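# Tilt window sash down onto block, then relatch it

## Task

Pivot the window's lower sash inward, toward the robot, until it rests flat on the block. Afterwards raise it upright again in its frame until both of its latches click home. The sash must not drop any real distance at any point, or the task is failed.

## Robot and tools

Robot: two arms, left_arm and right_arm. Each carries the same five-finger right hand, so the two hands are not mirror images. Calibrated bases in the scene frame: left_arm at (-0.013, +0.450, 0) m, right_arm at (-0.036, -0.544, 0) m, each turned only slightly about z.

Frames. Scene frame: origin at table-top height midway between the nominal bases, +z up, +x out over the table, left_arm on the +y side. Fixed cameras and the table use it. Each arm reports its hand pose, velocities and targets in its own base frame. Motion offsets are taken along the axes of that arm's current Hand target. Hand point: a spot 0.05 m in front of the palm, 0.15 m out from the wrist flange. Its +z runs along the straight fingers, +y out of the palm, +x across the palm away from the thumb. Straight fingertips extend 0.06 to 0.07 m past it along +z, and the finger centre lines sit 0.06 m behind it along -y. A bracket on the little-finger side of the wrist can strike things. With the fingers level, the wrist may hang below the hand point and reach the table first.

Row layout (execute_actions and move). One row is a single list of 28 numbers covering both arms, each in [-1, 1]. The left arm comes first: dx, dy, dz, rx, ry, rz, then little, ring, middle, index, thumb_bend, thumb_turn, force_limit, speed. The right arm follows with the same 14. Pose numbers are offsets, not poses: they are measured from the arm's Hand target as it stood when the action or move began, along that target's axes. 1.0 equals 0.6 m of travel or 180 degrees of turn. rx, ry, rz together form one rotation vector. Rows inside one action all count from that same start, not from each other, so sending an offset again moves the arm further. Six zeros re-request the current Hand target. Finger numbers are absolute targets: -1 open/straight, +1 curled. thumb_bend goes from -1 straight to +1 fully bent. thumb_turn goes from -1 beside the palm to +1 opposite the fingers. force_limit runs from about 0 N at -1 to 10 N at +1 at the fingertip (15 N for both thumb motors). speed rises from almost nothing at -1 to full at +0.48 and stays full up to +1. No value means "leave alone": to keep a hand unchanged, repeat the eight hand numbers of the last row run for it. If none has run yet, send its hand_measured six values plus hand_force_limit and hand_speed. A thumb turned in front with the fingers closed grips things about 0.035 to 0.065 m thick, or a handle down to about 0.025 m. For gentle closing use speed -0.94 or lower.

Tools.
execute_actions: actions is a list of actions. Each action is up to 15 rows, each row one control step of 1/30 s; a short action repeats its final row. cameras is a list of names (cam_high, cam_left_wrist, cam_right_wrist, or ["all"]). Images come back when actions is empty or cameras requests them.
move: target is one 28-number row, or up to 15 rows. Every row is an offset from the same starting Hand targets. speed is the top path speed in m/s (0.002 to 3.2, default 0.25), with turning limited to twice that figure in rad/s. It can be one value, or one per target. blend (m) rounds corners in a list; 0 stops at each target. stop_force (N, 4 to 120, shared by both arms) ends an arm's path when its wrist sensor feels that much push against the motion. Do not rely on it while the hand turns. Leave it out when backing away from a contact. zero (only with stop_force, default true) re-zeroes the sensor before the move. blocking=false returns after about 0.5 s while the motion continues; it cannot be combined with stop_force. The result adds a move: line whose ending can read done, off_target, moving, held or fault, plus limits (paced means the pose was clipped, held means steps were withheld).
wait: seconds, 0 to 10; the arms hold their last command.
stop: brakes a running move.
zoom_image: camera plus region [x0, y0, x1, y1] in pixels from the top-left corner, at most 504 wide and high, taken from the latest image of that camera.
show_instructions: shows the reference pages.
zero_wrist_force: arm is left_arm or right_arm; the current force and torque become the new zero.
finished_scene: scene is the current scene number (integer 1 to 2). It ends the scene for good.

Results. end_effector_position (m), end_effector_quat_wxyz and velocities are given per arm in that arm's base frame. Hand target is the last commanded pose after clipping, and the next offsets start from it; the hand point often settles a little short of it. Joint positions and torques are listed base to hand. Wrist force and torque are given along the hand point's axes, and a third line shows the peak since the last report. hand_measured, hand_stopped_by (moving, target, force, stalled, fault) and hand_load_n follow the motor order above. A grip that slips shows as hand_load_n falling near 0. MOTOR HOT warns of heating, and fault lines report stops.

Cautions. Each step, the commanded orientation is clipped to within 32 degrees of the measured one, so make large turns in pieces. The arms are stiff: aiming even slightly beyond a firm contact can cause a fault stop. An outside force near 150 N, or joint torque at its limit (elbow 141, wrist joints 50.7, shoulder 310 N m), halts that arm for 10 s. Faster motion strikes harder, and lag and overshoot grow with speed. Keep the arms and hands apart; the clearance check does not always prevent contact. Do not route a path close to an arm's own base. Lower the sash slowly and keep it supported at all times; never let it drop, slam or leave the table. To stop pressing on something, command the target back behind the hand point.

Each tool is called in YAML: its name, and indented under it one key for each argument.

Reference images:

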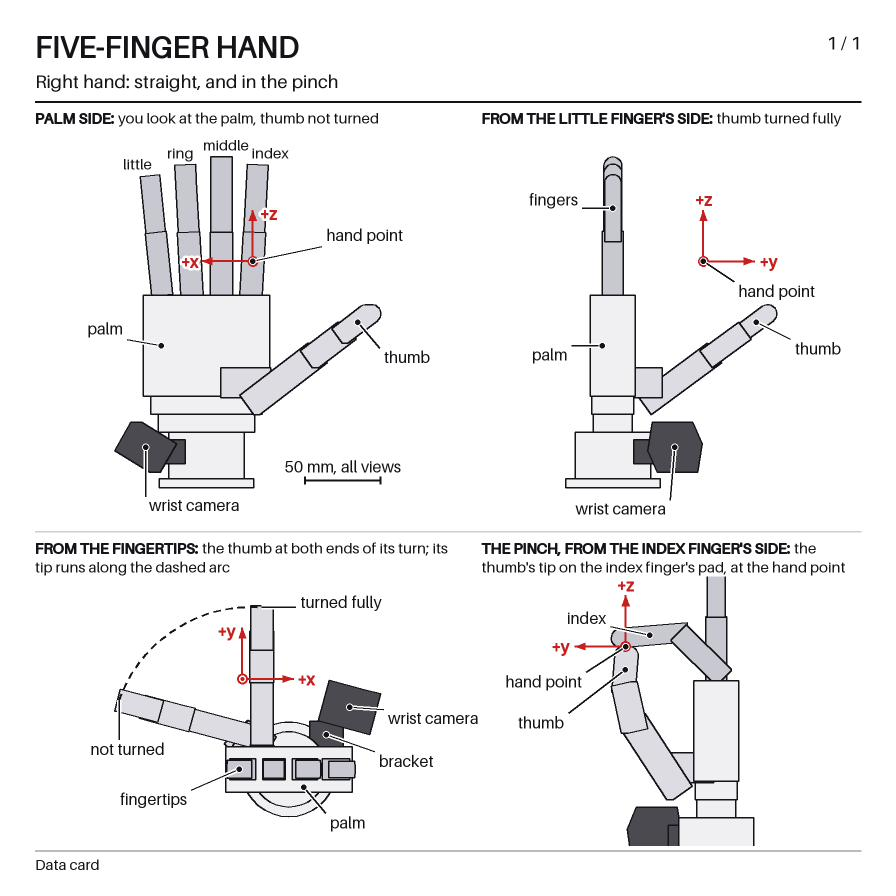

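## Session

execute_actions:
  actions: []

Scene clock: 0.00 s.
left_arm: end_effector_position=(+0.6175, +0.1014, +0.3407) hand_measured=(-1.000, -1.000, -1.000, -1.000, -1.000, -1.000) hand_load_n=(+0.0, +0.0, +0.0, +0.0, +0.0, +0.0) hand_stopped_by=(target, target, target, target, target, target) hand_force_limit=0.00 hand_speed=-0.80 end_effector_quat_wxyz=(+0.375, +0.640, -0.665, +0.084) | right_arm: end_effector_position=(+0.2657, +0.3497, +0.2792) hand_measured=(-1.000, -1.000, -1.000, -1.000, -1.000, -1.000) hand_load_n=(+0.0, +0.0, +0.0, +0.0, +0.0, +0.0) hand_stopped_by=(target, target, target, target, target, target) hand_force_limit=0.00 hand_speed=-0.80 end_effector_quat_wxyz=(+0.127, -0.219, +0.954, +0.159)
Joint positions: left_arm=[0.065 -0.935 1.311 1.741 2.172 -2.865] | right_arm=[0.072 -1.844 2.288 0.914 1.217 -1.913]
Joint velocities: within noise
Joint torques (N m): no reading
Wrist force (N): no reading
Wrist torque (N m): no reading
Wrist force, peak (N): no reading
Hand target: left_arm +0.6175, +0.1014, +0.3407; +0.375, +0.640, -0.665, +0.084 | right_arm +0.2657, +0.3497, +0.2792; +0.127, -0.219, +0.954, +0.159

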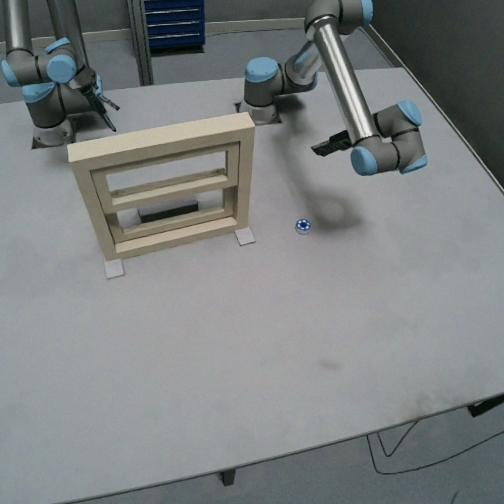

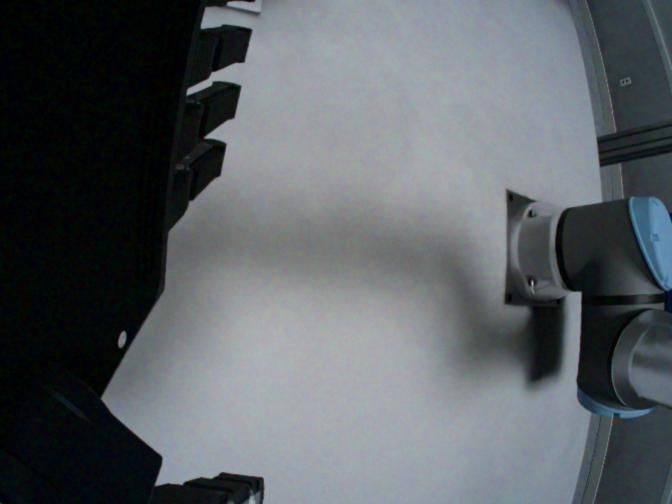

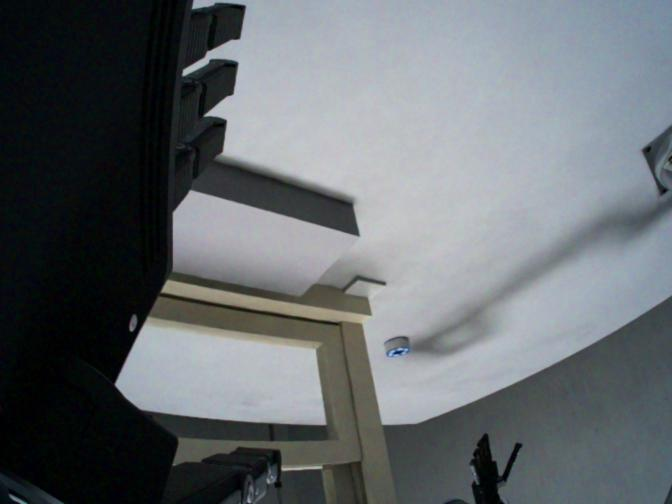

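zoom_image:
  camera: "cam_high"
  region: [60, 100, 260, 290]

zoom_image:
  camera: "cam_high"
  region: [190, 130, 250, 190]

zoom_image:
  camera: "cam_high"
  region: [90, 155, 150, 215]

Scaled by 2.520 from the camera's 504x504 image, which has a finer 720x720 frame.

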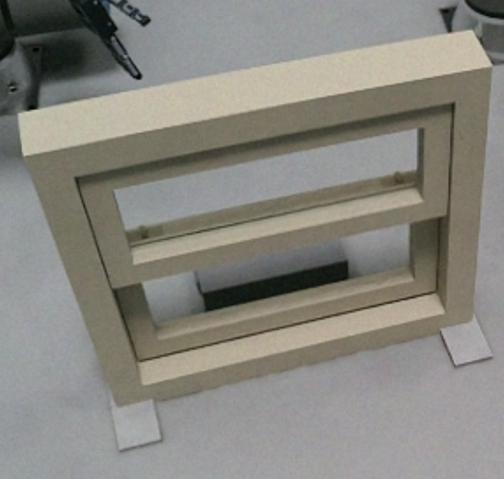

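Scaled by 8.400 from the camera's 504x504 image, which has a finer 720x720 frame.

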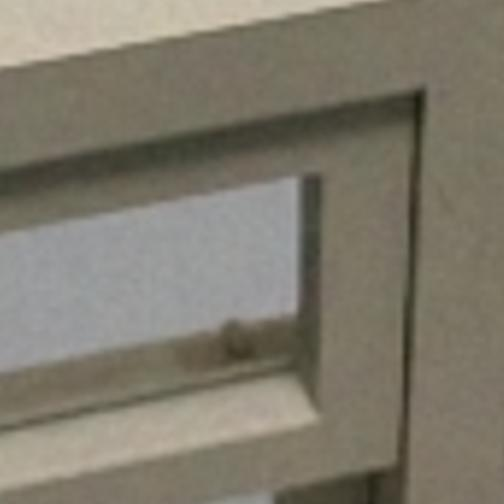

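Scaled by 8.400 from the camera's 504x504 image, which has a finer 720x720 frame.

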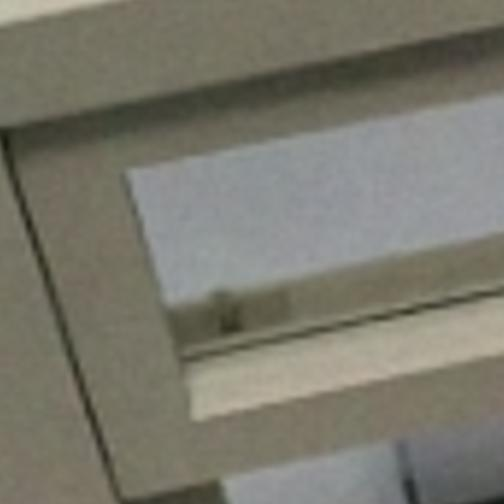

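move:
  target: [0.1732,0.1872,0.107,0.5397,-0.0794,0.3104,-1,-1,-1,-1,-1,-1,0,-0.8,-0.46,-0.189,0.0135,0.5031,-0.09,-0.2937,-1,-1,-1,-1,-1,-1,0,-0.8]
  speed: 0.35
  cameras: ["all"]

Scene clock: 73.70 s.
left_arm: end_effector_position=(+0.5002, +0.0001, +0.4000) hand_measured=(-1.000, -1.000, -1.000, -1.000, -1.000, -1.000) hand_load_n=(-0.5, +0.0, +0.0, +0.0, +0.0, +0.0) hand_stopped_by=(target, target, target, target, target, target) hand_force_limit=0.00 hand_speed=-0.80 end_effector_quat_wxyz=(+0.357, -0.357, +0.610, -0.610) | right_arm: end_effector_position=(+0.5597, +0.3603, +0.3298) hand_measured=(-1.000, -1.000, -1.000, -1.000, -1.000, -1.000) hand_load_n=(+0.0, +0.0, +0.0, +0.0, +0.0, +0.0) hand_stopped_by=(target, target, target, target, target, target) hand_force_limit=0.00 hand_speed=-0.80 end_effector_quat_wxyz=(+0.406, -0.406, +0.579, -0.579)
Joint positions: left_arm=[-0.3 -2.183 2.363 -0.179 1.783 -3.142] | right_arm=[0.613 -1.586 2.105 -0.517 2.532 -3.14]
Joint torques (N m): left_arm=[-5.32 -3.39 -36.47 -4.01 1.16 -2.72] | right_arm=[11.4 -31.04 -38.44 -3.67 3.59 -3.62]
Wrist force (N): left_arm=[-0.7 -2.8 0.0] | right_arm=[1.1 -0.7 -0.2]
Wrist torque (N m): left_arm=[0.11 -0.26 -0.41] | right_arm=[-0.04 -0.19 -0.26]
Wrist force, peak (N): left_arm=[-0.7 -3.0 0.1] | right_arm=[1.7 1.0 -0.9]
Hand target: left_arm +0.5001, +0.0001, +0.3999; +0.357, -0.357, +0.610, -0.610 | right_arm +0.5597, +0.3603, +0.3298; +0.406, -0.406, +0.579, -0.579
Off the commanded pose: left_arm 0.000 m, 0 deg | right_arm 0.000 m, 0 deg.
move: done

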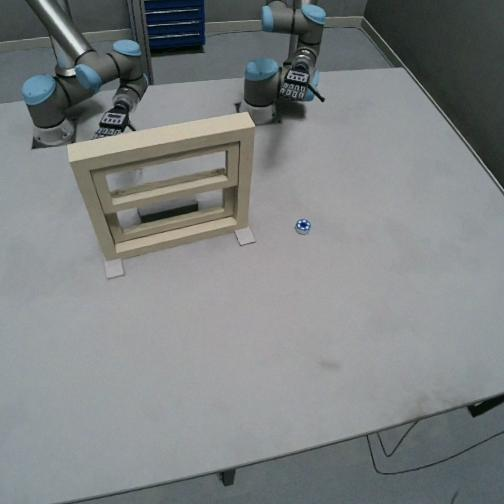

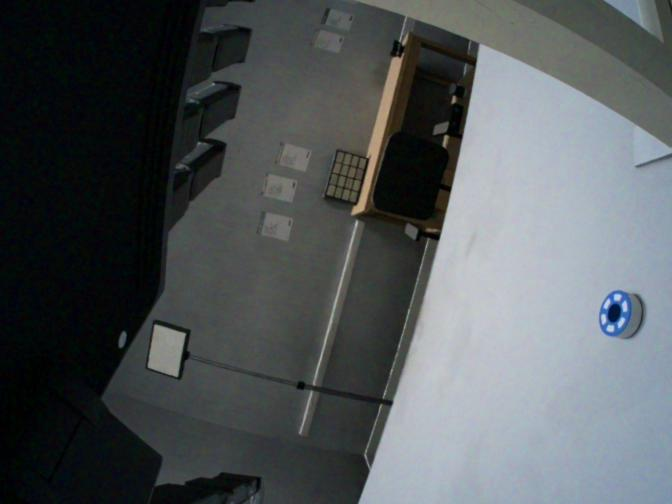

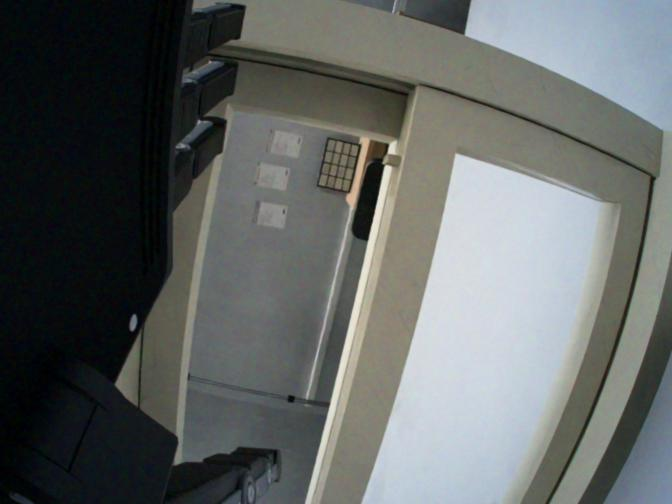

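move:
  target: [0.3832,0.1167,0.3212,0,0,0,-1,-1,-1,-1,-1,-1,0,-0.8,-0.1268,-0.0333,0.0072,0,0,0,-1,-1,-1,-1,-1,-1,0,-0.8]
  speed: 0.25
  cameras: ["cam_left_wrist","cam_right_wrist"]

zoom_image:
  camera: "cam_right_wrist"
  region: [300, 0, 560, 200]

Scene clock: 85.73 s.
left_arm: end_effector_position=(+0.5554, -0.2947, +0.3301) hand_measured=(-1.000, -1.000, -1.000, -1.000, -1.000, -1.000) hand_load_n=(+0.0, +0.0, +0.0, +0.0, +0.0, -0.5) hand_stopped_by=(target, target, target, target, target, target) hand_force_limit=0.00 hand_speed=-0.80 end_effector_quat_wxyz=(+0.357, -0.357, +0.610, -0.610) | right_arm: end_effector_position=(+0.5897, +0.4304, +0.3497) hand_measured=(-1.000, -1.000, -1.000, -1.000, -1.000, -1.000) hand_load_n=(+0.0, +0.0, +0.0, +0.0, -0.5, +0.0) hand_stopped_by=(target, target, target, target, target, target) hand_force_limit=0.00 hand_speed=-0.80 end_effector_quat_wxyz=(+0.406, -0.406, +0.579, -0.579)
Joint positions: left_arm=[-1.057 -1.897 2.352 -0.455 1.026 -3.142] | right_arm=[0.684 -1.477 1.951 -0.472 2.603 -3.14]
Joint torques (N m): left_arm=[-10.74 1.06 -32.58 -2.73 1.05 2.27] | right_arm=[-10.99 -56.93 -29.94 -3.02 -3.34 3.81]
Wrist force (N): left_arm=[-0.2 -2.6 -0.1] | right_arm=[1.5 -0.6 -1.1]
Wrist torque (N m): left_arm=[0.12 -0.32 -0.58] | right_arm=[0.09 -0.20 -0.17]
Wrist force, peak (N): left_arm=[-2.3 -3.0 -1.5] | right_arm=[1.8 -0.5 -1.1]
Hand target: left_arm +0.5554, -0.2948, +0.3300; +0.357, -0.357, +0.610, -0.610 | right_arm +0.5898, +0.4303, +0.3498; +0.406, -0.406, +0.579, -0.579
Off the commanded pose: left_arm 0.000 m, 0 deg | right_arm 0.000 m, 0 deg.
move: done
Images, in order (width x height): cam_left_wrist 672x504, cam_right_wrist 672x504.

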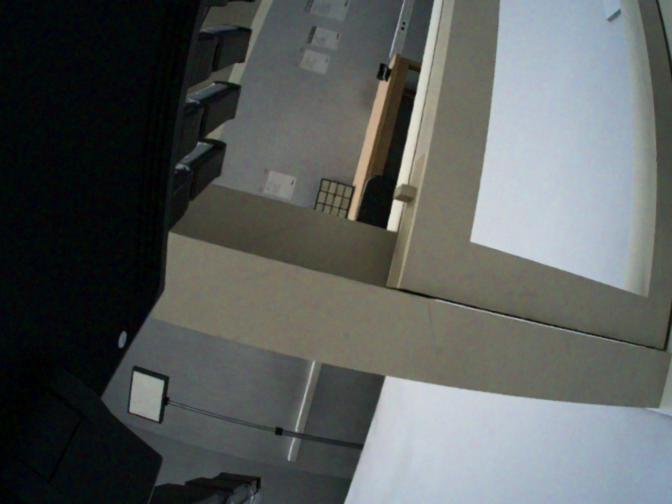

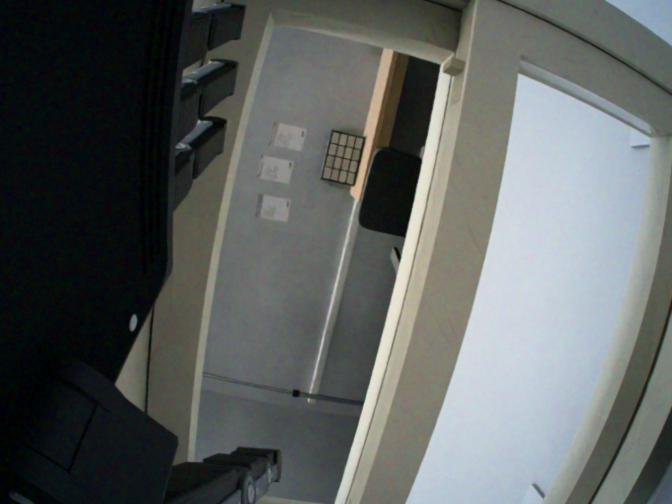

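Scaled by 1.938 from the camera's 672x504 image, which has a finer 960x720 frame.

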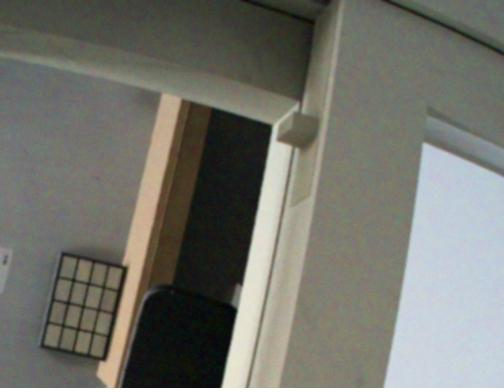

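move:
  target: [-0.0572,0.0083,0.0538,0,0,0,0.5,0.5,0.5,0.01,-1,1,0,0,0.0805,0.1417,0.0368,0,-0.3483,0,-0.01,0.5,0.5,0.5,-1,1,0,0]
  speed: 0.25
  cameras: ["cam_left_wrist","cam_right_wrist"]

zoom_image:
  camera: "cam_left_wrist"
  region: [300, 80, 540, 300]

Scene clock: 113.27 s.
left_arm: end_effector_position=(+0.6004, -0.2807, +0.3251) hand_measured=(+0.500, +0.500, +0.500, +0.010, -1.000, +1.000) hand_load_n=(+0.0, +0.0, +0.0, +0.0, +0.0, +0.0) hand_stopped_by=(target, target, target, target, target, target) hand_force_limit=0.00 hand_speed=0.00 end_effector_quat_wxyz=(+0.357, -0.357, +0.610, -0.610) | right_arm: end_effector_position=(+0.5941, +0.3774, +0.2647) hand_measured=(-0.010, +0.500, +0.500, +0.500, -1.000, +1.000) hand_load_n=(+0.0, +0.0, +0.0, +0.0, +0.0, +0.0) hand_stopped_by=(target, target, target, target, target, target) hand_force_limit=0.00 hand_speed=0.00 end_effector_quat_wxyz=(+0.648, -0.648, +0.284, -0.283)
Joint positions: left_arm=[-0.922 -1.819 2.31 -0.491 1.161 -3.142] | right_arm=[-0.002 -1.628 2.282 -0.654 0.823 -3.141]
Joint torques (N m): left_arm=[-10.01 -29.2 -31.96 0.31 -3.7 -2.32] | right_arm=[-3.99 -34.55 -24.44 0.36 -2.9 3.65]
Wrist force (N): left_arm=[-0.4 -2.3 0.2] | right_arm=[0.5 0.2 -1.0]
Wrist torque (N m): left_arm=[0.14 -0.32 -0.57] | right_arm=[0.15 -0.05 -0.20]
Wrist force, peak (N): left_arm=[-0.4 -3.0 0.1] | right_arm=[2.1 -0.4 -0.9]
Hand target: left_arm +0.6004, -0.2807, +0.3251; +0.357, -0.357, +0.610, -0.610 | right_arm +0.5940, +0.3774, +0.2647; +0.648, -0.648, +0.284, -0.283
Off the commanded pose: left_arm 0.000 m, 0 deg | right_arm 0.000 m, 0 deg.
move: done
Images, in order (width x height): cam_left_wrist 672x504, cam_right_wrist 672x504.

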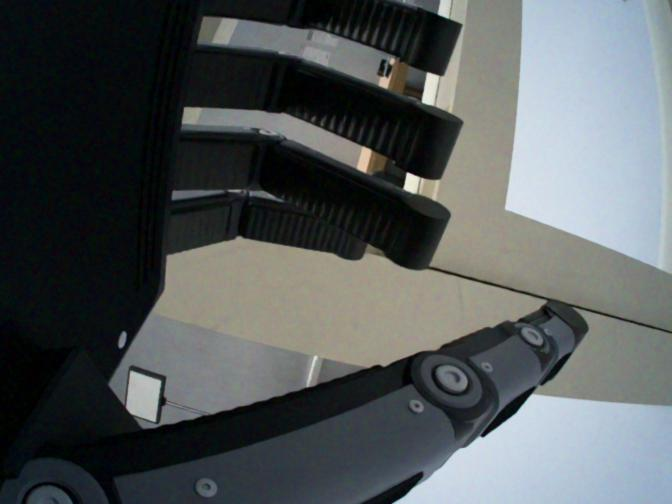

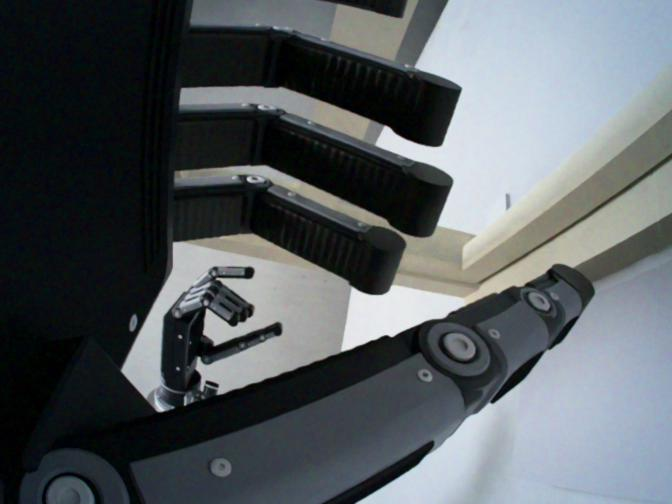

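Scaled by 2.100 from the camera's 672x504 image, which has a finer 960x720 frame.

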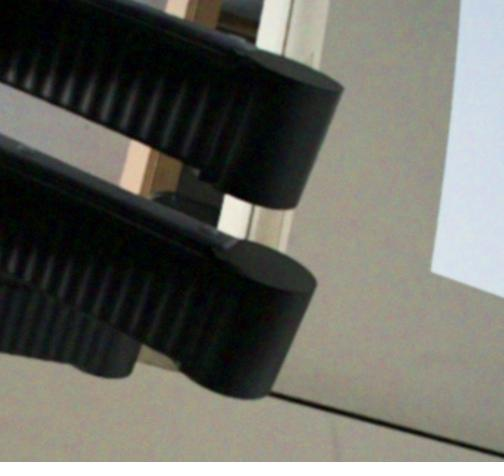

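move:
  target: [0.0487,0.1,-0.005,0,0,0,0.5,0.5,0.5,0.01,-1,1,0,0,0,0,0,0,0,0,-0.01,0.5,0.5,0.5,-1,1,0,0]
  speed: 0.15

move:
  target: [-0.0677,0,0.095,0,0,0,0.5,0.5,0.5,0.01,-1,1,0,0,0.085,0,0.1237,0,0,0,-0.01,0.5,0.5,0.5,-1,1,0,0]
  speed: 0.015
  stop_force: 4
  cameras: ["all"]

Scene clock: 123.77 s.
left_arm: end_effector_position=(+0.5834, -0.3047, +0.2650) hand_measured=(+0.500, +0.500, +0.500, +0.010, -1.000, +1.000) hand_load_n=(+0.0, +0.0, +0.0, +0.0, +0.0, +0.5) hand_stopped_by=(target, target, target, target, target, target) hand_force_limit=0.00 hand_speed=0.00 end_effector_quat_wxyz=(+0.357, -0.357, +0.610, -0.610) | right_arm: end_effector_position=(+0.5940, +0.3774, +0.2647) hand_measured=(-0.010, +0.500, +0.500, +0.500, -1.000, +1.000) hand_load_n=(+0.0, +0.0, +0.0, +0.0, +0.0, +0.0) hand_stopped_by=(target, target, target, target, target, target) hand_force_limit=0.00 hand_speed=0.00 end_effector_quat_wxyz=(+0.648, -0.648, +0.284, -0.283)
Joint positions: left_arm=[-1.001 -1.753 2.386 -0.633 1.082 -3.142] | right_arm=[-0.002 -1.628 2.282 -0.654 0.823 -3.141]
Joint torques (N m): left_arm=[-2.02 -17.28 -37.84 -2.88 3.44 3.1] | right_arm=[-7.42 -40.8 -25.14 0.89 -3.14 3.75]
Wrist force (N): left_arm=[-0.8 -2.6 -0.3] | right_arm=[0.7 0.1 -1.1]
Wrist torque (N m): left_arm=[0.15 -0.24 -0.56] | right_arm=[0.14 -0.08 -0.20]
Wrist force, peak (N): left_arm=[-1.3 -4.0 0.0] | right_arm=[0.7 0.3 -1.6]
Hand target: left_arm +0.5834, -0.3047, +0.2651; +0.357, -0.357, +0.610, -0.610 | right_arm +0.5940, +0.3774, +0.2647; +0.648, -0.648, +0.284, -0.283
Off the commanded pose: left_arm 0.000 m, 0 deg | right_arm 0.000 m, 0 deg.
move: done

Scene clock: 129.10 s.
left_arm: end_effector_position=(+0.6336, -0.2993, +0.2651) hand_measured=(+0.500, +0.500, +0.500, +0.010, -1.000, +1.000) hand_load_n=(+0.0, +0.0, +0.0, -3.5, +0.0, +0.0) hand_stopped_by=(target, target, target, target, target, target) hand_force_limit=0.00 hand_speed=0.00 end_effector_quat_wxyz=(+0.357, -0.357, +0.610, -0.610) | right_arm: end_effector_position=(+0.6532, +0.3860, +0.2647) hand_measured=(-0.010, +0.500, +0.500, +0.500, -1.000, +1.000) hand_load_n=(-2.5, +0.0, +0.0, +0.0, +0.0, +0.0) hand_stopped_by=(target, target, target, target, target, target) hand_force_limit=0.00 hand_speed=0.00 end_effector_quat_wxyz=(+0.648, -0.648, +0.284, -0.283)
Joint positions: left_arm=[-0.883 -1.669 2.317 -0.649 1.2 -3.142] | right_arm=[0.016 -1.526 2.181 -0.655 0.841 -3.141]
Joint torques (N m): left_arm=[-7.56 -37.24 -25.56 0.25 -4.39 -0.8] | right_arm=[-8.42 -48.78 -26.05 -3.55 -3.16 3.01]
Wrist force (N): left_arm=[2.6 -3.3 -3.0] | right_arm=[0.2 -0.6 -3.6]
Wrist torque (N m): left_arm=[0.20 -0.28 -0.54] | right_arm=[0.25 -0.09 -0.25]
Wrist force, peak (N): left_arm=[4.9 -5.4 -5.4] | right_arm=[-3.3 -2.8 -7.6]
Hand target: left_arm +0.6336, -0.2993, +0.2651; +0.357, -0.357, +0.610, -0.610 (not the last commanded pose) | right_arm +0.6532, +0.3860, +0.2647; +0.648, -0.648, +0.284, -0.283 (not the last commanded pose)
Off the commanded pose: left_arm 0.020 m, 0 deg | right_arm 0.030 m, 0 deg.
move: contact (left_arm, right_arm)

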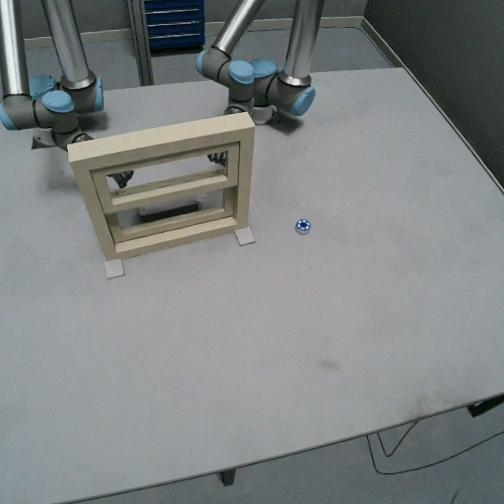

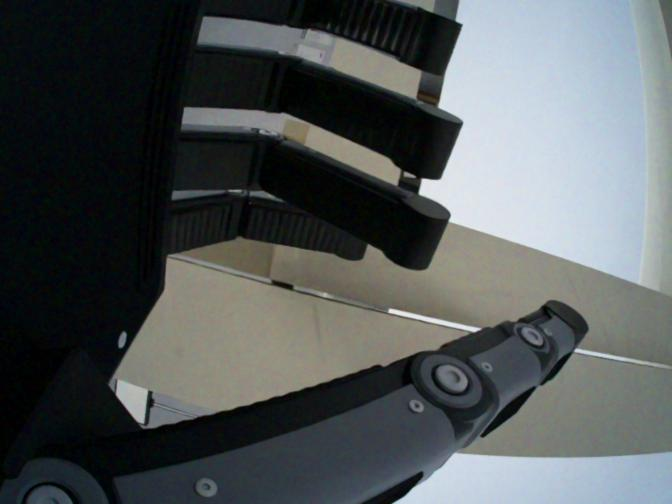

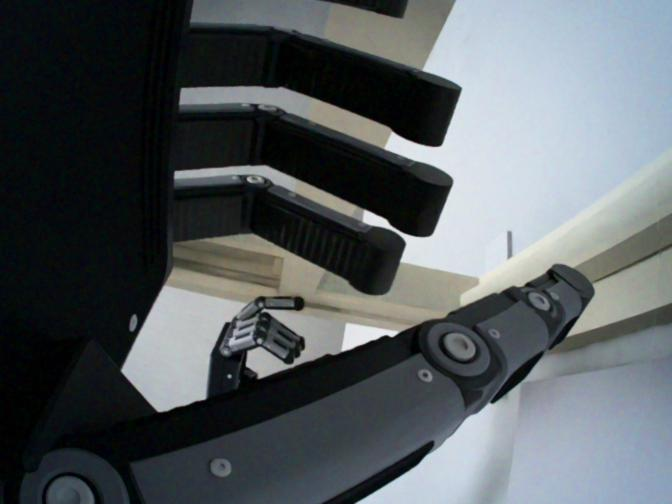

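move:
  target:
    - [0.0082,0,-0.0145,0,0,0,0.5,0.5,0.5,0.01,-1,1,0,0,-0.0113,0,-0.0123,0,0,0,-0.01,0.5,0.5,0.5,-1,1,0,0]
    - [0.019,-0.1167,-0.0273,0,0,0,0.5,0.5,0.5,0.01,-1,1,0,0,-0.0227,-0.1167,-0.0245,0,0,0,-0.01,0.5,0.5,0.5,-1,1,0,0]
    - [-0.0302,-0.1167,0.0192,0,0,0,0.5,0.5,0.5,0.01,-1,1,0,0,0.0745,-0.1167,-0.0092,0,0,0,-0.01,0.5,0.5,0.5,-1,1,0,0]
  speed: [0.05,0.1,0.04]
  cameras: ["all"]

zoom_image:
  camera: "cam_high"
  region: [90, 135, 250, 235]

Scene clock: 156.90 s.
left_arm: end_effector_position=(+0.6482, -0.2912, +0.3348) hand_measured=(+0.500, +0.500, +0.500, +0.010, -1.000, +1.000) hand_load_n=(+0.0, +0.0, +0.0, +1.0, +0.0, +0.0) hand_stopped_by=(target, target, target, target, target, target) hand_force_limit=0.00 hand_speed=0.00 end_effector_quat_wxyz=(+0.356, -0.356, +0.611, -0.611) | right_arm: end_effector_position=(+0.6796, +0.3494, +0.3346) hand_measured=(-0.010, +0.500, +0.500, +0.500, -1.000, +1.000) hand_load_n=(+0.0, +0.0, +0.0, -0.5, +0.0, +0.0) hand_stopped_by=(target, target, target, target, target, target) hand_force_limit=0.00 hand_speed=0.00 end_effector_quat_wxyz=(+0.648, -0.648, +0.284, -0.283)
Joint positions: left_arm=[-0.841 -1.73 2.224 -0.493 1.244 -3.142] | right_arm=[-0.058 -1.577 2.087 -0.509 0.767 -3.141]
Joint torques (N m): left_arm=[3.82 -23.06 -37.34 -1.86 0.42 0.07] | right_arm=[11.86 -47.25 -28.1 -2.01 3.22 -3.5]
Wrist force (N): left_arm=[10.4 -3.6 2.7] | right_arm=[1.1 0.1 -0.5]
Wrist torque (N m): left_arm=[0.07 -0.27 0.02] | right_arm=[0.11 -0.18 -0.18]
Wrist force, peak (N): left_arm=[116.5 -6.6 -43.7] | right_arm=[0.2 -0.3 -4.4]
Hand target: left_arm +0.6482, -0.2912, +0.3348; +0.356, -0.356, +0.611, -0.611 (not the last commanded pose) | right_arm +0.6795, +0.3494, +0.3347; +0.648, -0.648, +0.284, -0.283
Off the commanded pose: left_arm 0.005 m, 0 deg | right_arm 0.000 m, 0 deg.
FORCE FAULT: contact force on the left arm reached its limit, and that arm stopped. The contact can be on any part of that arm, not only on its tool. That arm's remaining commands of this call were not run. That arm is still stopped at the end of this call. That arm stays stopped for about 10 more seconds. Until then a move that you send moves the other arm only, and its call returns only when the move has ended. Once the stop has ended, the next robot result says so. If the stop ends while you think or write, that arm runs what you send next, counted from a new Hand target: where the arm stands when the stop ends. While its stop runs, that arm, its gripper or tool too, takes no new command. Until it ends, the stop uses up actions while you think or wait. An arm that is not stopped still takes commands.
move: fault (left_arm)

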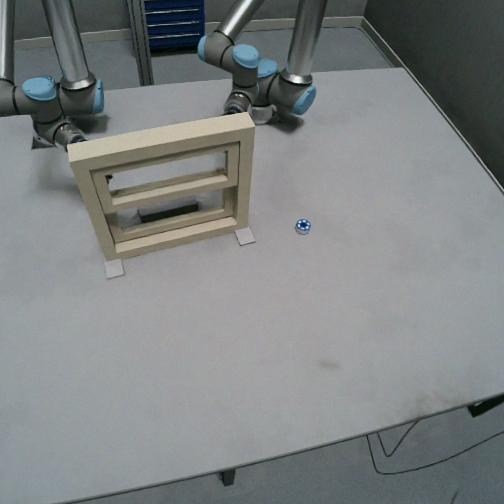

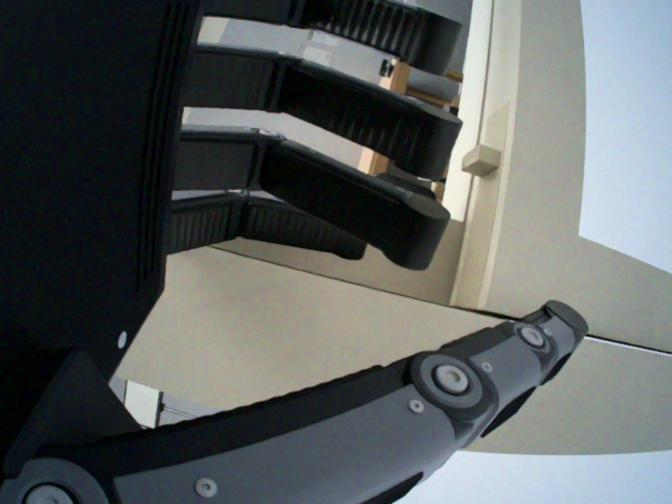

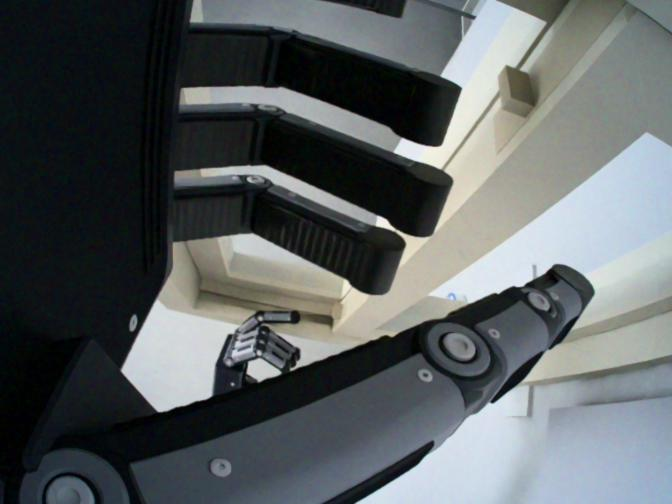

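Scaled by 3.150 from the camera's 504x504 image, which has a finer 720x720 frame.

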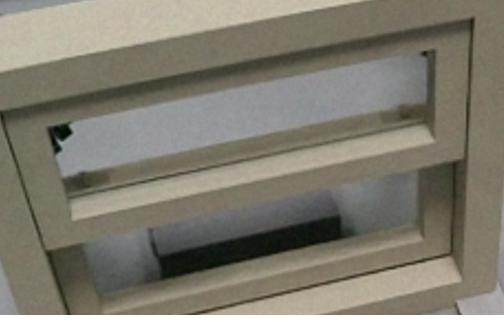

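move:
  target: [0.039,0,-0.0353,0,-0.0856,0,0.5,0.5,0.5,0.01,-1,1,0,0,0,0,0,0,0,0,-0.01,0.5,0.5,0.5,-1,1,0,0]
  speed: 0.08
  cameras: ["cam_left_wrist"]

Scene clock: 186.00 s.
left_arm: end_effector_position=(+0.6183, -0.3013, +0.3348) hand_measured=(+0.500, +0.500, +0.500, +0.010, -1.000, +1.000) hand_load_n=(+0.0, +0.0, +0.0, +0.0, +0.5, +0.0) hand_stopped_by=(target, target, target, target, target, target) hand_force_limit=0.00 hand_speed=0.00 end_effector_quat_wxyz=(+0.435, -0.435, +0.557, -0.558) | right_arm: end_effector_position=(+0.6795, +0.3494, +0.3347) hand_measured=(-0.010, +0.500, +0.500, +0.500, -1.000, +1.000) hand_load_n=(+0.0, +0.0, +0.0, +0.0, +0.0, +0.0) hand_stopped_by=(target, target, target, target, target, target) hand_force_limit=0.00 hand_speed=0.00 end_effector_quat_wxyz=(+0.648, -0.648, +0.284, -0.283)
Joint positions: left_arm=[-1.054 -1.732 2.225 -0.493 0.763 -3.142] | right_arm=[-0.058 -1.577 2.087 -0.509 0.767 -3.141]
Joint torques (N m): left_arm=[5.36 -35.51 -32.5 -2.3 0.74 -0.97] | right_arm=[12.62 -49.8 -28.57 -0.53 3.28 1.85]
Wrist force (N): left_arm=[-4.0 1.2 6.2] | right_arm=[1.0 0.2 -0.4]
Wrist torque (N m): left_arm=[0.33 0.04 -0.60] | right_arm=[0.11 -0.18 -0.18]
Wrist force, peak (N): left_arm=[10.9 -4.0 2.8] | right_arm=[1.4 0.0 -1.2]
Hand target: left_arm +0.6183, -0.3012, +0.3348; +0.435, -0.435, +0.557, -0.557 | right_arm +0.6795, +0.3494, +0.3347; +0.648, -0.648, +0.284, -0.283
Off the commanded pose: left_arm 0.000 m, 0 deg | right_arm 0.000 m, 0 deg.
FORCE FAULT, CONTINUED: the left arm's stop, for the force fault that an earlier result reported, is over. The rest of the stop counts as 19 of the actions that you can send in this scene. The stop ended before this call began, so that arm ran this call's commands, counted from a new Hand target: where the arm stood when the stop ended. During its stop the left arm's controller moved it back a little.
move: done
Images, in order (width x height): cam_left_wrist 672x504.

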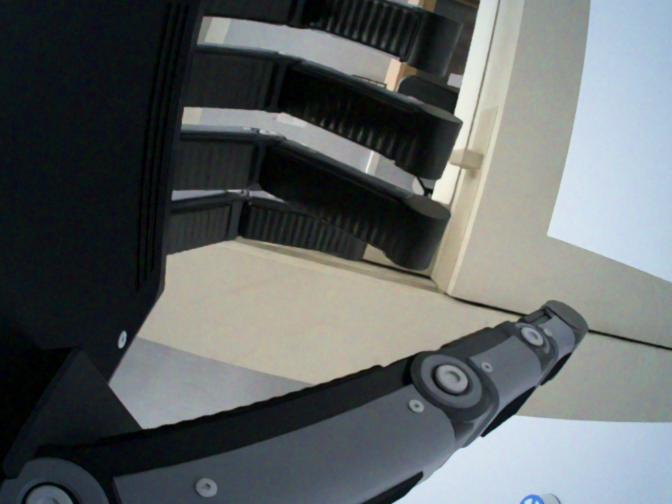

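zero_wrist_force:
  arm: "left_arm"

move:
  target: [-0.0057,0,0.0565,0,0,0,0.5,0.5,0.5,0.01,-1,1,0,0,0,0,0,0,0,0,-0.01,0.5,0.5,0.5,-1,1,0,0]
  speed: 0.02
  stop_force: 6

move:
  target: [0,0.0917,0,0,0,0,0.5,0.5,0.5,0.01,-1,1,0,0,0,0.0917,0,0,0,0,-0.01,0.5,0.5,0.5,-1,1,0,0]
  speed: 0.015
  stop_force: 4
  cameras: ["all"]

zoom_image:
  camera: "cam_high"
  region: [90, 135, 250, 235]

Wrist force sensor zeroed.

Scene clock: 211.80 s.
left_arm: end_effector_position=(+0.6520, -0.3061, +0.3348) hand_measured=(+0.500, +0.500, +0.500, +0.010, -1.000, +1.000) hand_load_n=(+0.0, +0.0, +0.0, +0.0, +0.5, +0.0) hand_stopped_by=(target, target, target, target, target, target) hand_force_limit=0.00 hand_speed=0.00 end_effector_quat_wxyz=(+0.435, -0.435, +0.557, -0.557) | right_arm: end_effector_position=(+0.6795, +0.3494, +0.3347) hand_measured=(-0.010, +0.500, +0.500, +0.500, -1.000, +1.000) hand_load_n=(+0.0, +0.0, +0.0, +0.0, +0.0, +0.0) hand_stopped_by=(target, target, target, target, target, target) hand_force_limit=0.00 hand_speed=0.00 end_effector_quat_wxyz=(+0.648, -0.648, +0.284, -0.283)
Joint positions: left_arm=[-0.992 -1.674 2.176 -0.502 0.825 -3.142] | right_arm=[-0.058 -1.577 2.087 -0.509 0.767 -3.141]
Joint torques (N m): left_arm=[-11.03 -39.24 -29.11 0.3 -3.81 1.74] | right_arm=[10.21 -48.72 -28.29 -0.28 3.26 2.75]
Wrist force (N, zeroed by zero_wrist_force on left_arm): left_arm=[0.2 0.1 0.3] | right_arm=[1.3 -0.1 -0.6]
Wrist torque (N m, zeroed by zero_wrist_force on left_arm): left_arm=[-0.04 -0.04 0.02] | right_arm=[0.08 -0.20 -0.17]
Wrist force, peak (N, zeroed by zero_wrist_force on left_arm): left_arm=[-0.1 -0.2 0.6] | right_arm=[1.7 -0.2 -0.6]
Hand target: left_arm +0.6520, -0.3061, +0.3348; +0.435, -0.435, +0.557, -0.557 | right_arm +0.6795, +0.3494, +0.3347; +0.648, -0.648, +0.284, -0.283
Off the commanded pose: left_arm 0.000 m, 0 deg | right_arm 0.000 m, 0 deg.
move: done

Scene clock: 216.23 s.
left_arm: end_effector_position=(+0.6520, -0.3061, +0.2930) hand_measured=(+0.500, +0.500, +0.500, +0.010, -1.000, +1.000) hand_load_n=(+0.0, +0.0, +0.0, +1.5, +0.0, +0.0) hand_stopped_by=(target, target, target, target, target, target) hand_force_limit=0.00 hand_speed=0.00 end_effector_quat_wxyz=(+0.435, -0.435, +0.557, -0.557) | right_arm: end_effector_position=(+0.6795, +0.3494, +0.2851) hand_measured=(-0.010, +0.500, +0.500, +0.500, -1.000, +1.000) hand_load_n=(+0.5, +0.0, +0.0, +0.0, +0.0, +0.0) hand_stopped_by=(target, target, target, target, target, target) hand_force_limit=0.00 hand_speed=0.00 end_effector_quat_wxyz=(+0.648, -0.648, +0.284, -0.283)
Joint positions: left_arm=[-0.992 -1.63 2.223 -0.592 0.825 -3.142] | right_arm=[-0.057 -1.527 2.138 -0.611 0.767 -3.141]
Joint torques (N m): left_arm=[-8.29 -40.13 -39.73 -2.66 3.3 -2.11] | right_arm=[10.67 -45.91 -39.72 -0.96 2.76 -0.78]
Wrist force (N, zeroed by zero_wrist_force on left_arm): left_arm=[-0.1 -4.5 -0.7] | right_arm=[1.6 -4.9 -2.4]
Wrist torque (N m, zeroed by zero_wrist_force on left_arm): left_arm=[0.01 0.06 -0.04] | right_arm=[0.21 -0.19 -0.46]
Wrist force, peak (N, zeroed by zero_wrist_force on left_arm): left_arm=[-1.9 -15.3 -4.6] | right_arm=[0.8 -13.2 -6.0]
Hand target: left_arm +0.6520, -0.3061, +0.2930; +0.435, -0.435, +0.557, -0.557 (not the last commanded pose) | right_arm +0.6795, +0.3494, +0.2851; +0.648, -0.648, +0.284, -0.283 (not the last commanded pose)
Off the commanded pose: left_arm 0.013 m, 0 deg | right_arm 0.005 m, 0 deg.
move: contact (left_arm, right_arm)

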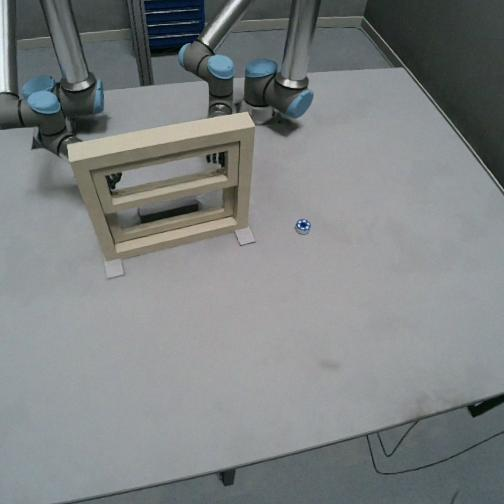

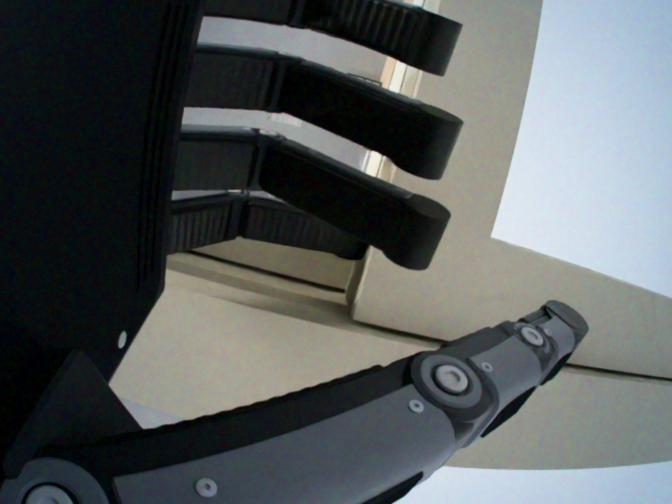

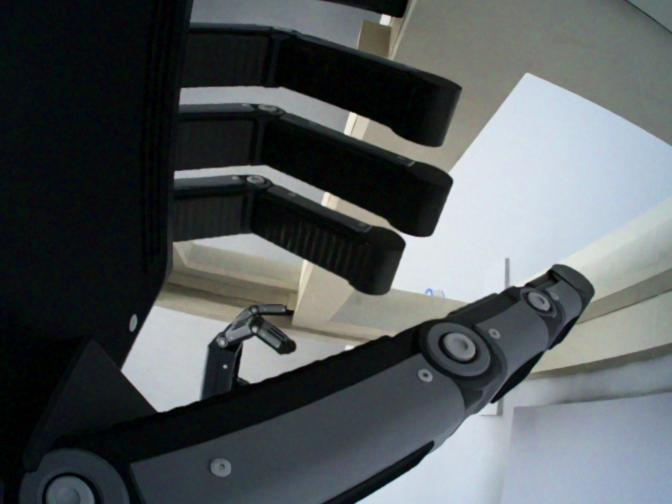

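Scaled by 3.150 from the camera's 504x504 image, which has a finer 720x720 frame.

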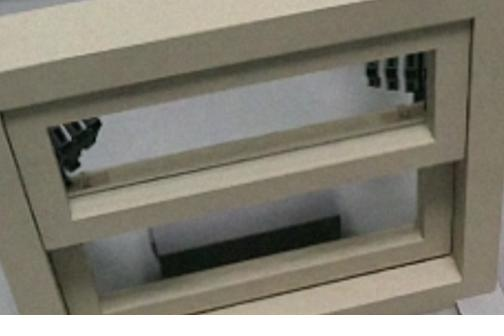

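move:
  target: [0,-0.003,0,0,0,0,0.5,0.5,0.5,0.01,-1,1,0,0,0,-0.0035,0,0,0,0,-0.01,0.5,0.5,0.5,-1,1,0,0]
  speed: 0.015

move:
  target: [0.0472,0,0.0169,0,0,0,0.5,0.5,0.5,0.01,-1,1,0,0,-0.048,0,0.0333,0,0,0,-0.01,0.5,0.5,0.5,-1,1,0,0]
  speed: 0.015
  stop_force: 4
  cameras: ["all"]

zoom_image:
  camera: "cam_high"
  region: [90, 135, 250, 235]

Scene clock: 225.83 s.
left_arm: end_effector_position=(+0.6520, -0.3061, +0.2948) hand_measured=(+0.500, +0.500, +0.500, +0.010, -1.000, +1.000) hand_load_n=(+0.0, +0.0, -0.5, +0.0, +0.0, +0.0) hand_stopped_by=(target, target, target, target, target, target) hand_force_limit=0.00 hand_speed=0.00 end_effector_quat_wxyz=(+0.435, -0.435, +0.557, -0.557) | right_arm: end_effector_position=(+0.6795, +0.3494, +0.2873) hand_measured=(-0.010, +0.500, +0.500, +0.500, -1.000, +1.000) hand_load_n=(+0.0, +0.0, +0.0, +0.0, +0.0, +0.0) hand_stopped_by=(target, target, target, target, target, target) hand_force_limit=0.00 hand_speed=0.00 end_effector_quat_wxyz=(+0.648, -0.648, +0.284, -0.283)
Joint positions: left_arm=[-0.992 -1.632 2.221 -0.588 0.825 -3.142] | right_arm=[-0.057 -1.529 2.136 -0.606 0.767 -3.141]
Joint torques (N m): left_arm=[-1.23 -35.36 -41.26 -0.74 3.57 -2.03] | right_arm=[8.03 -43.25 -38.83 -0.85 0.51 2.98]
Wrist force (N, zeroed by zero_wrist_force on left_arm): left_arm=[-0.3 -0.3 0.4] | right_arm=[1.7 0.1 -0.7]
Wrist torque (N m, zeroed by zero_wrist_force on left_arm): left_arm=[-0.10 0.03 -0.03] | right_arm=[0.12 -0.27 -0.15]
Wrist force, peak (N, zeroed by zero_wrist_force on left_arm): left_arm=[-0.3 -4.9 -0.5] | right_arm=[1.5 -5.1 -2.6]
Hand target: left_arm +0.6520, -0.3061, +0.2948; +0.435, -0.435, +0.557, -0.557 | right_arm +0.6795, +0.3494, +0.2872; +0.648, -0.648, +0.284, -0.283
Off the commanded pose: left_arm 0.000 m, 0 deg | right_arm 0.000 m, 0 deg.
move: done

Scene clock: 228.80 s.
left_arm: end_effector_position=(+0.6544, -0.3303, +0.2948) hand_measured=(+0.500, +0.500, +0.500, +0.010, -1.000, +1.000) hand_load_n=(+0.0, +0.0, +0.0, -1.0, +0.0, +0.0) hand_stopped_by=(target, target, target, target, target, target) hand_force_limit=0.00 hand_speed=0.00 end_effector_quat_wxyz=(+0.435, -0.435, +0.557, -0.557) | right_arm: end_effector_position=(+0.6770, +0.3667, +0.2872) hand_measured=(-0.010, +0.500, +0.500, +0.500, -1.000, +1.000) hand_load_n=(-1.5, +0.0, +0.0, +0.0, +0.0, +0.0) hand_stopped_by=(target, target, target, target, target, target) hand_force_limit=0.00 hand_speed=0.00 end_effector_quat_wxyz=(+0.648, -0.648, +0.284, -0.283)
Joint positions: left_arm=[-1.016 -1.603 2.193 -0.59 0.8 -3.142] | right_arm=[-0.023 -1.525 2.131 -0.606 0.802 -3.141]
Joint torques (N m): left_arm=[9.83 -43.18 -28.2 0.1 4.87 -2.3] | right_arm=[-2.73 -50.35 -25.1 -2.13 -4.58 2.74]
Wrist force (N, zeroed by zero_wrist_force on left_arm): left_arm=[-3.9 -0.5 -0.9] | right_arm=[5.1 -1.3 -2.8]
Wrist torque (N m, zeroed by zero_wrist_force on left_arm): left_arm=[-0.05 -0.03 -0.04] | right_arm=[0.11 0.01 -0.22]
Wrist force, peak (N, zeroed by zero_wrist_force on left_arm): left_arm=[-4.4 -1.0 -1.1] | right_arm=[5.2 -0.8 -3.5]
Hand target: left_arm +0.6544, -0.3303, +0.2948; +0.435, -0.435, +0.557, -0.557 (not the last commanded pose) | right_arm +0.6770, +0.3667, +0.2872; +0.648, -0.648, +0.284, -0.283 (not the last commanded pose)
Off the commanded pose: left_arm 0.006 m, 0 deg | right_arm 0.018 m, 0 deg.
move: contact (left_arm, right_arm)

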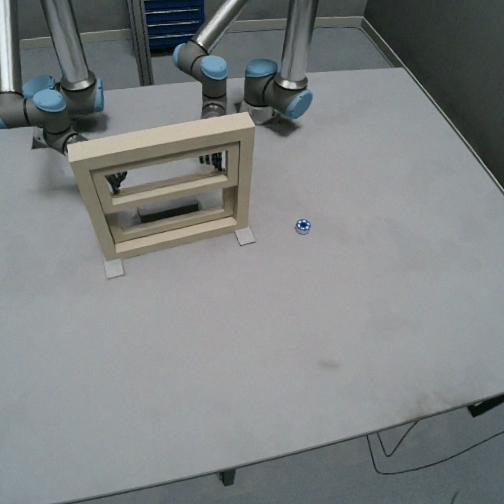

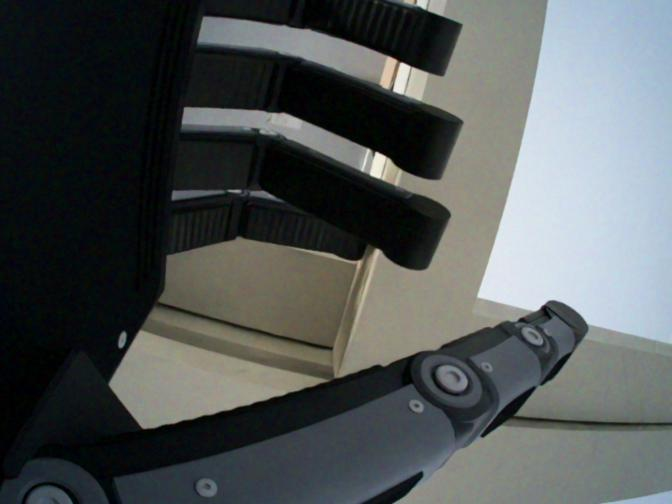

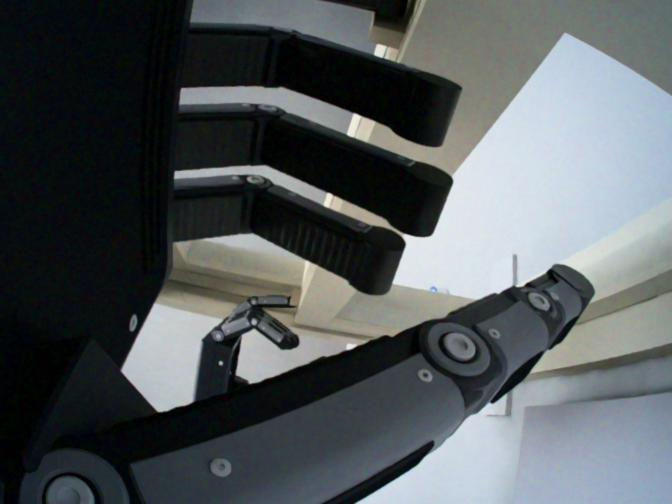

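Scaled by 3.150 from the camera's 504x504 image, which has a finer 720x720 frame.

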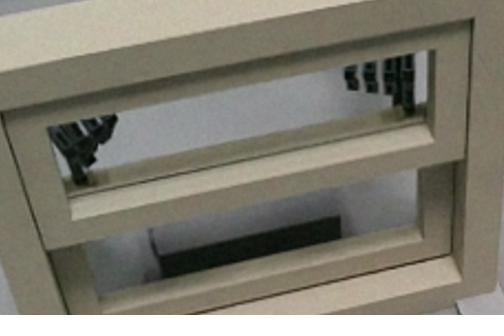

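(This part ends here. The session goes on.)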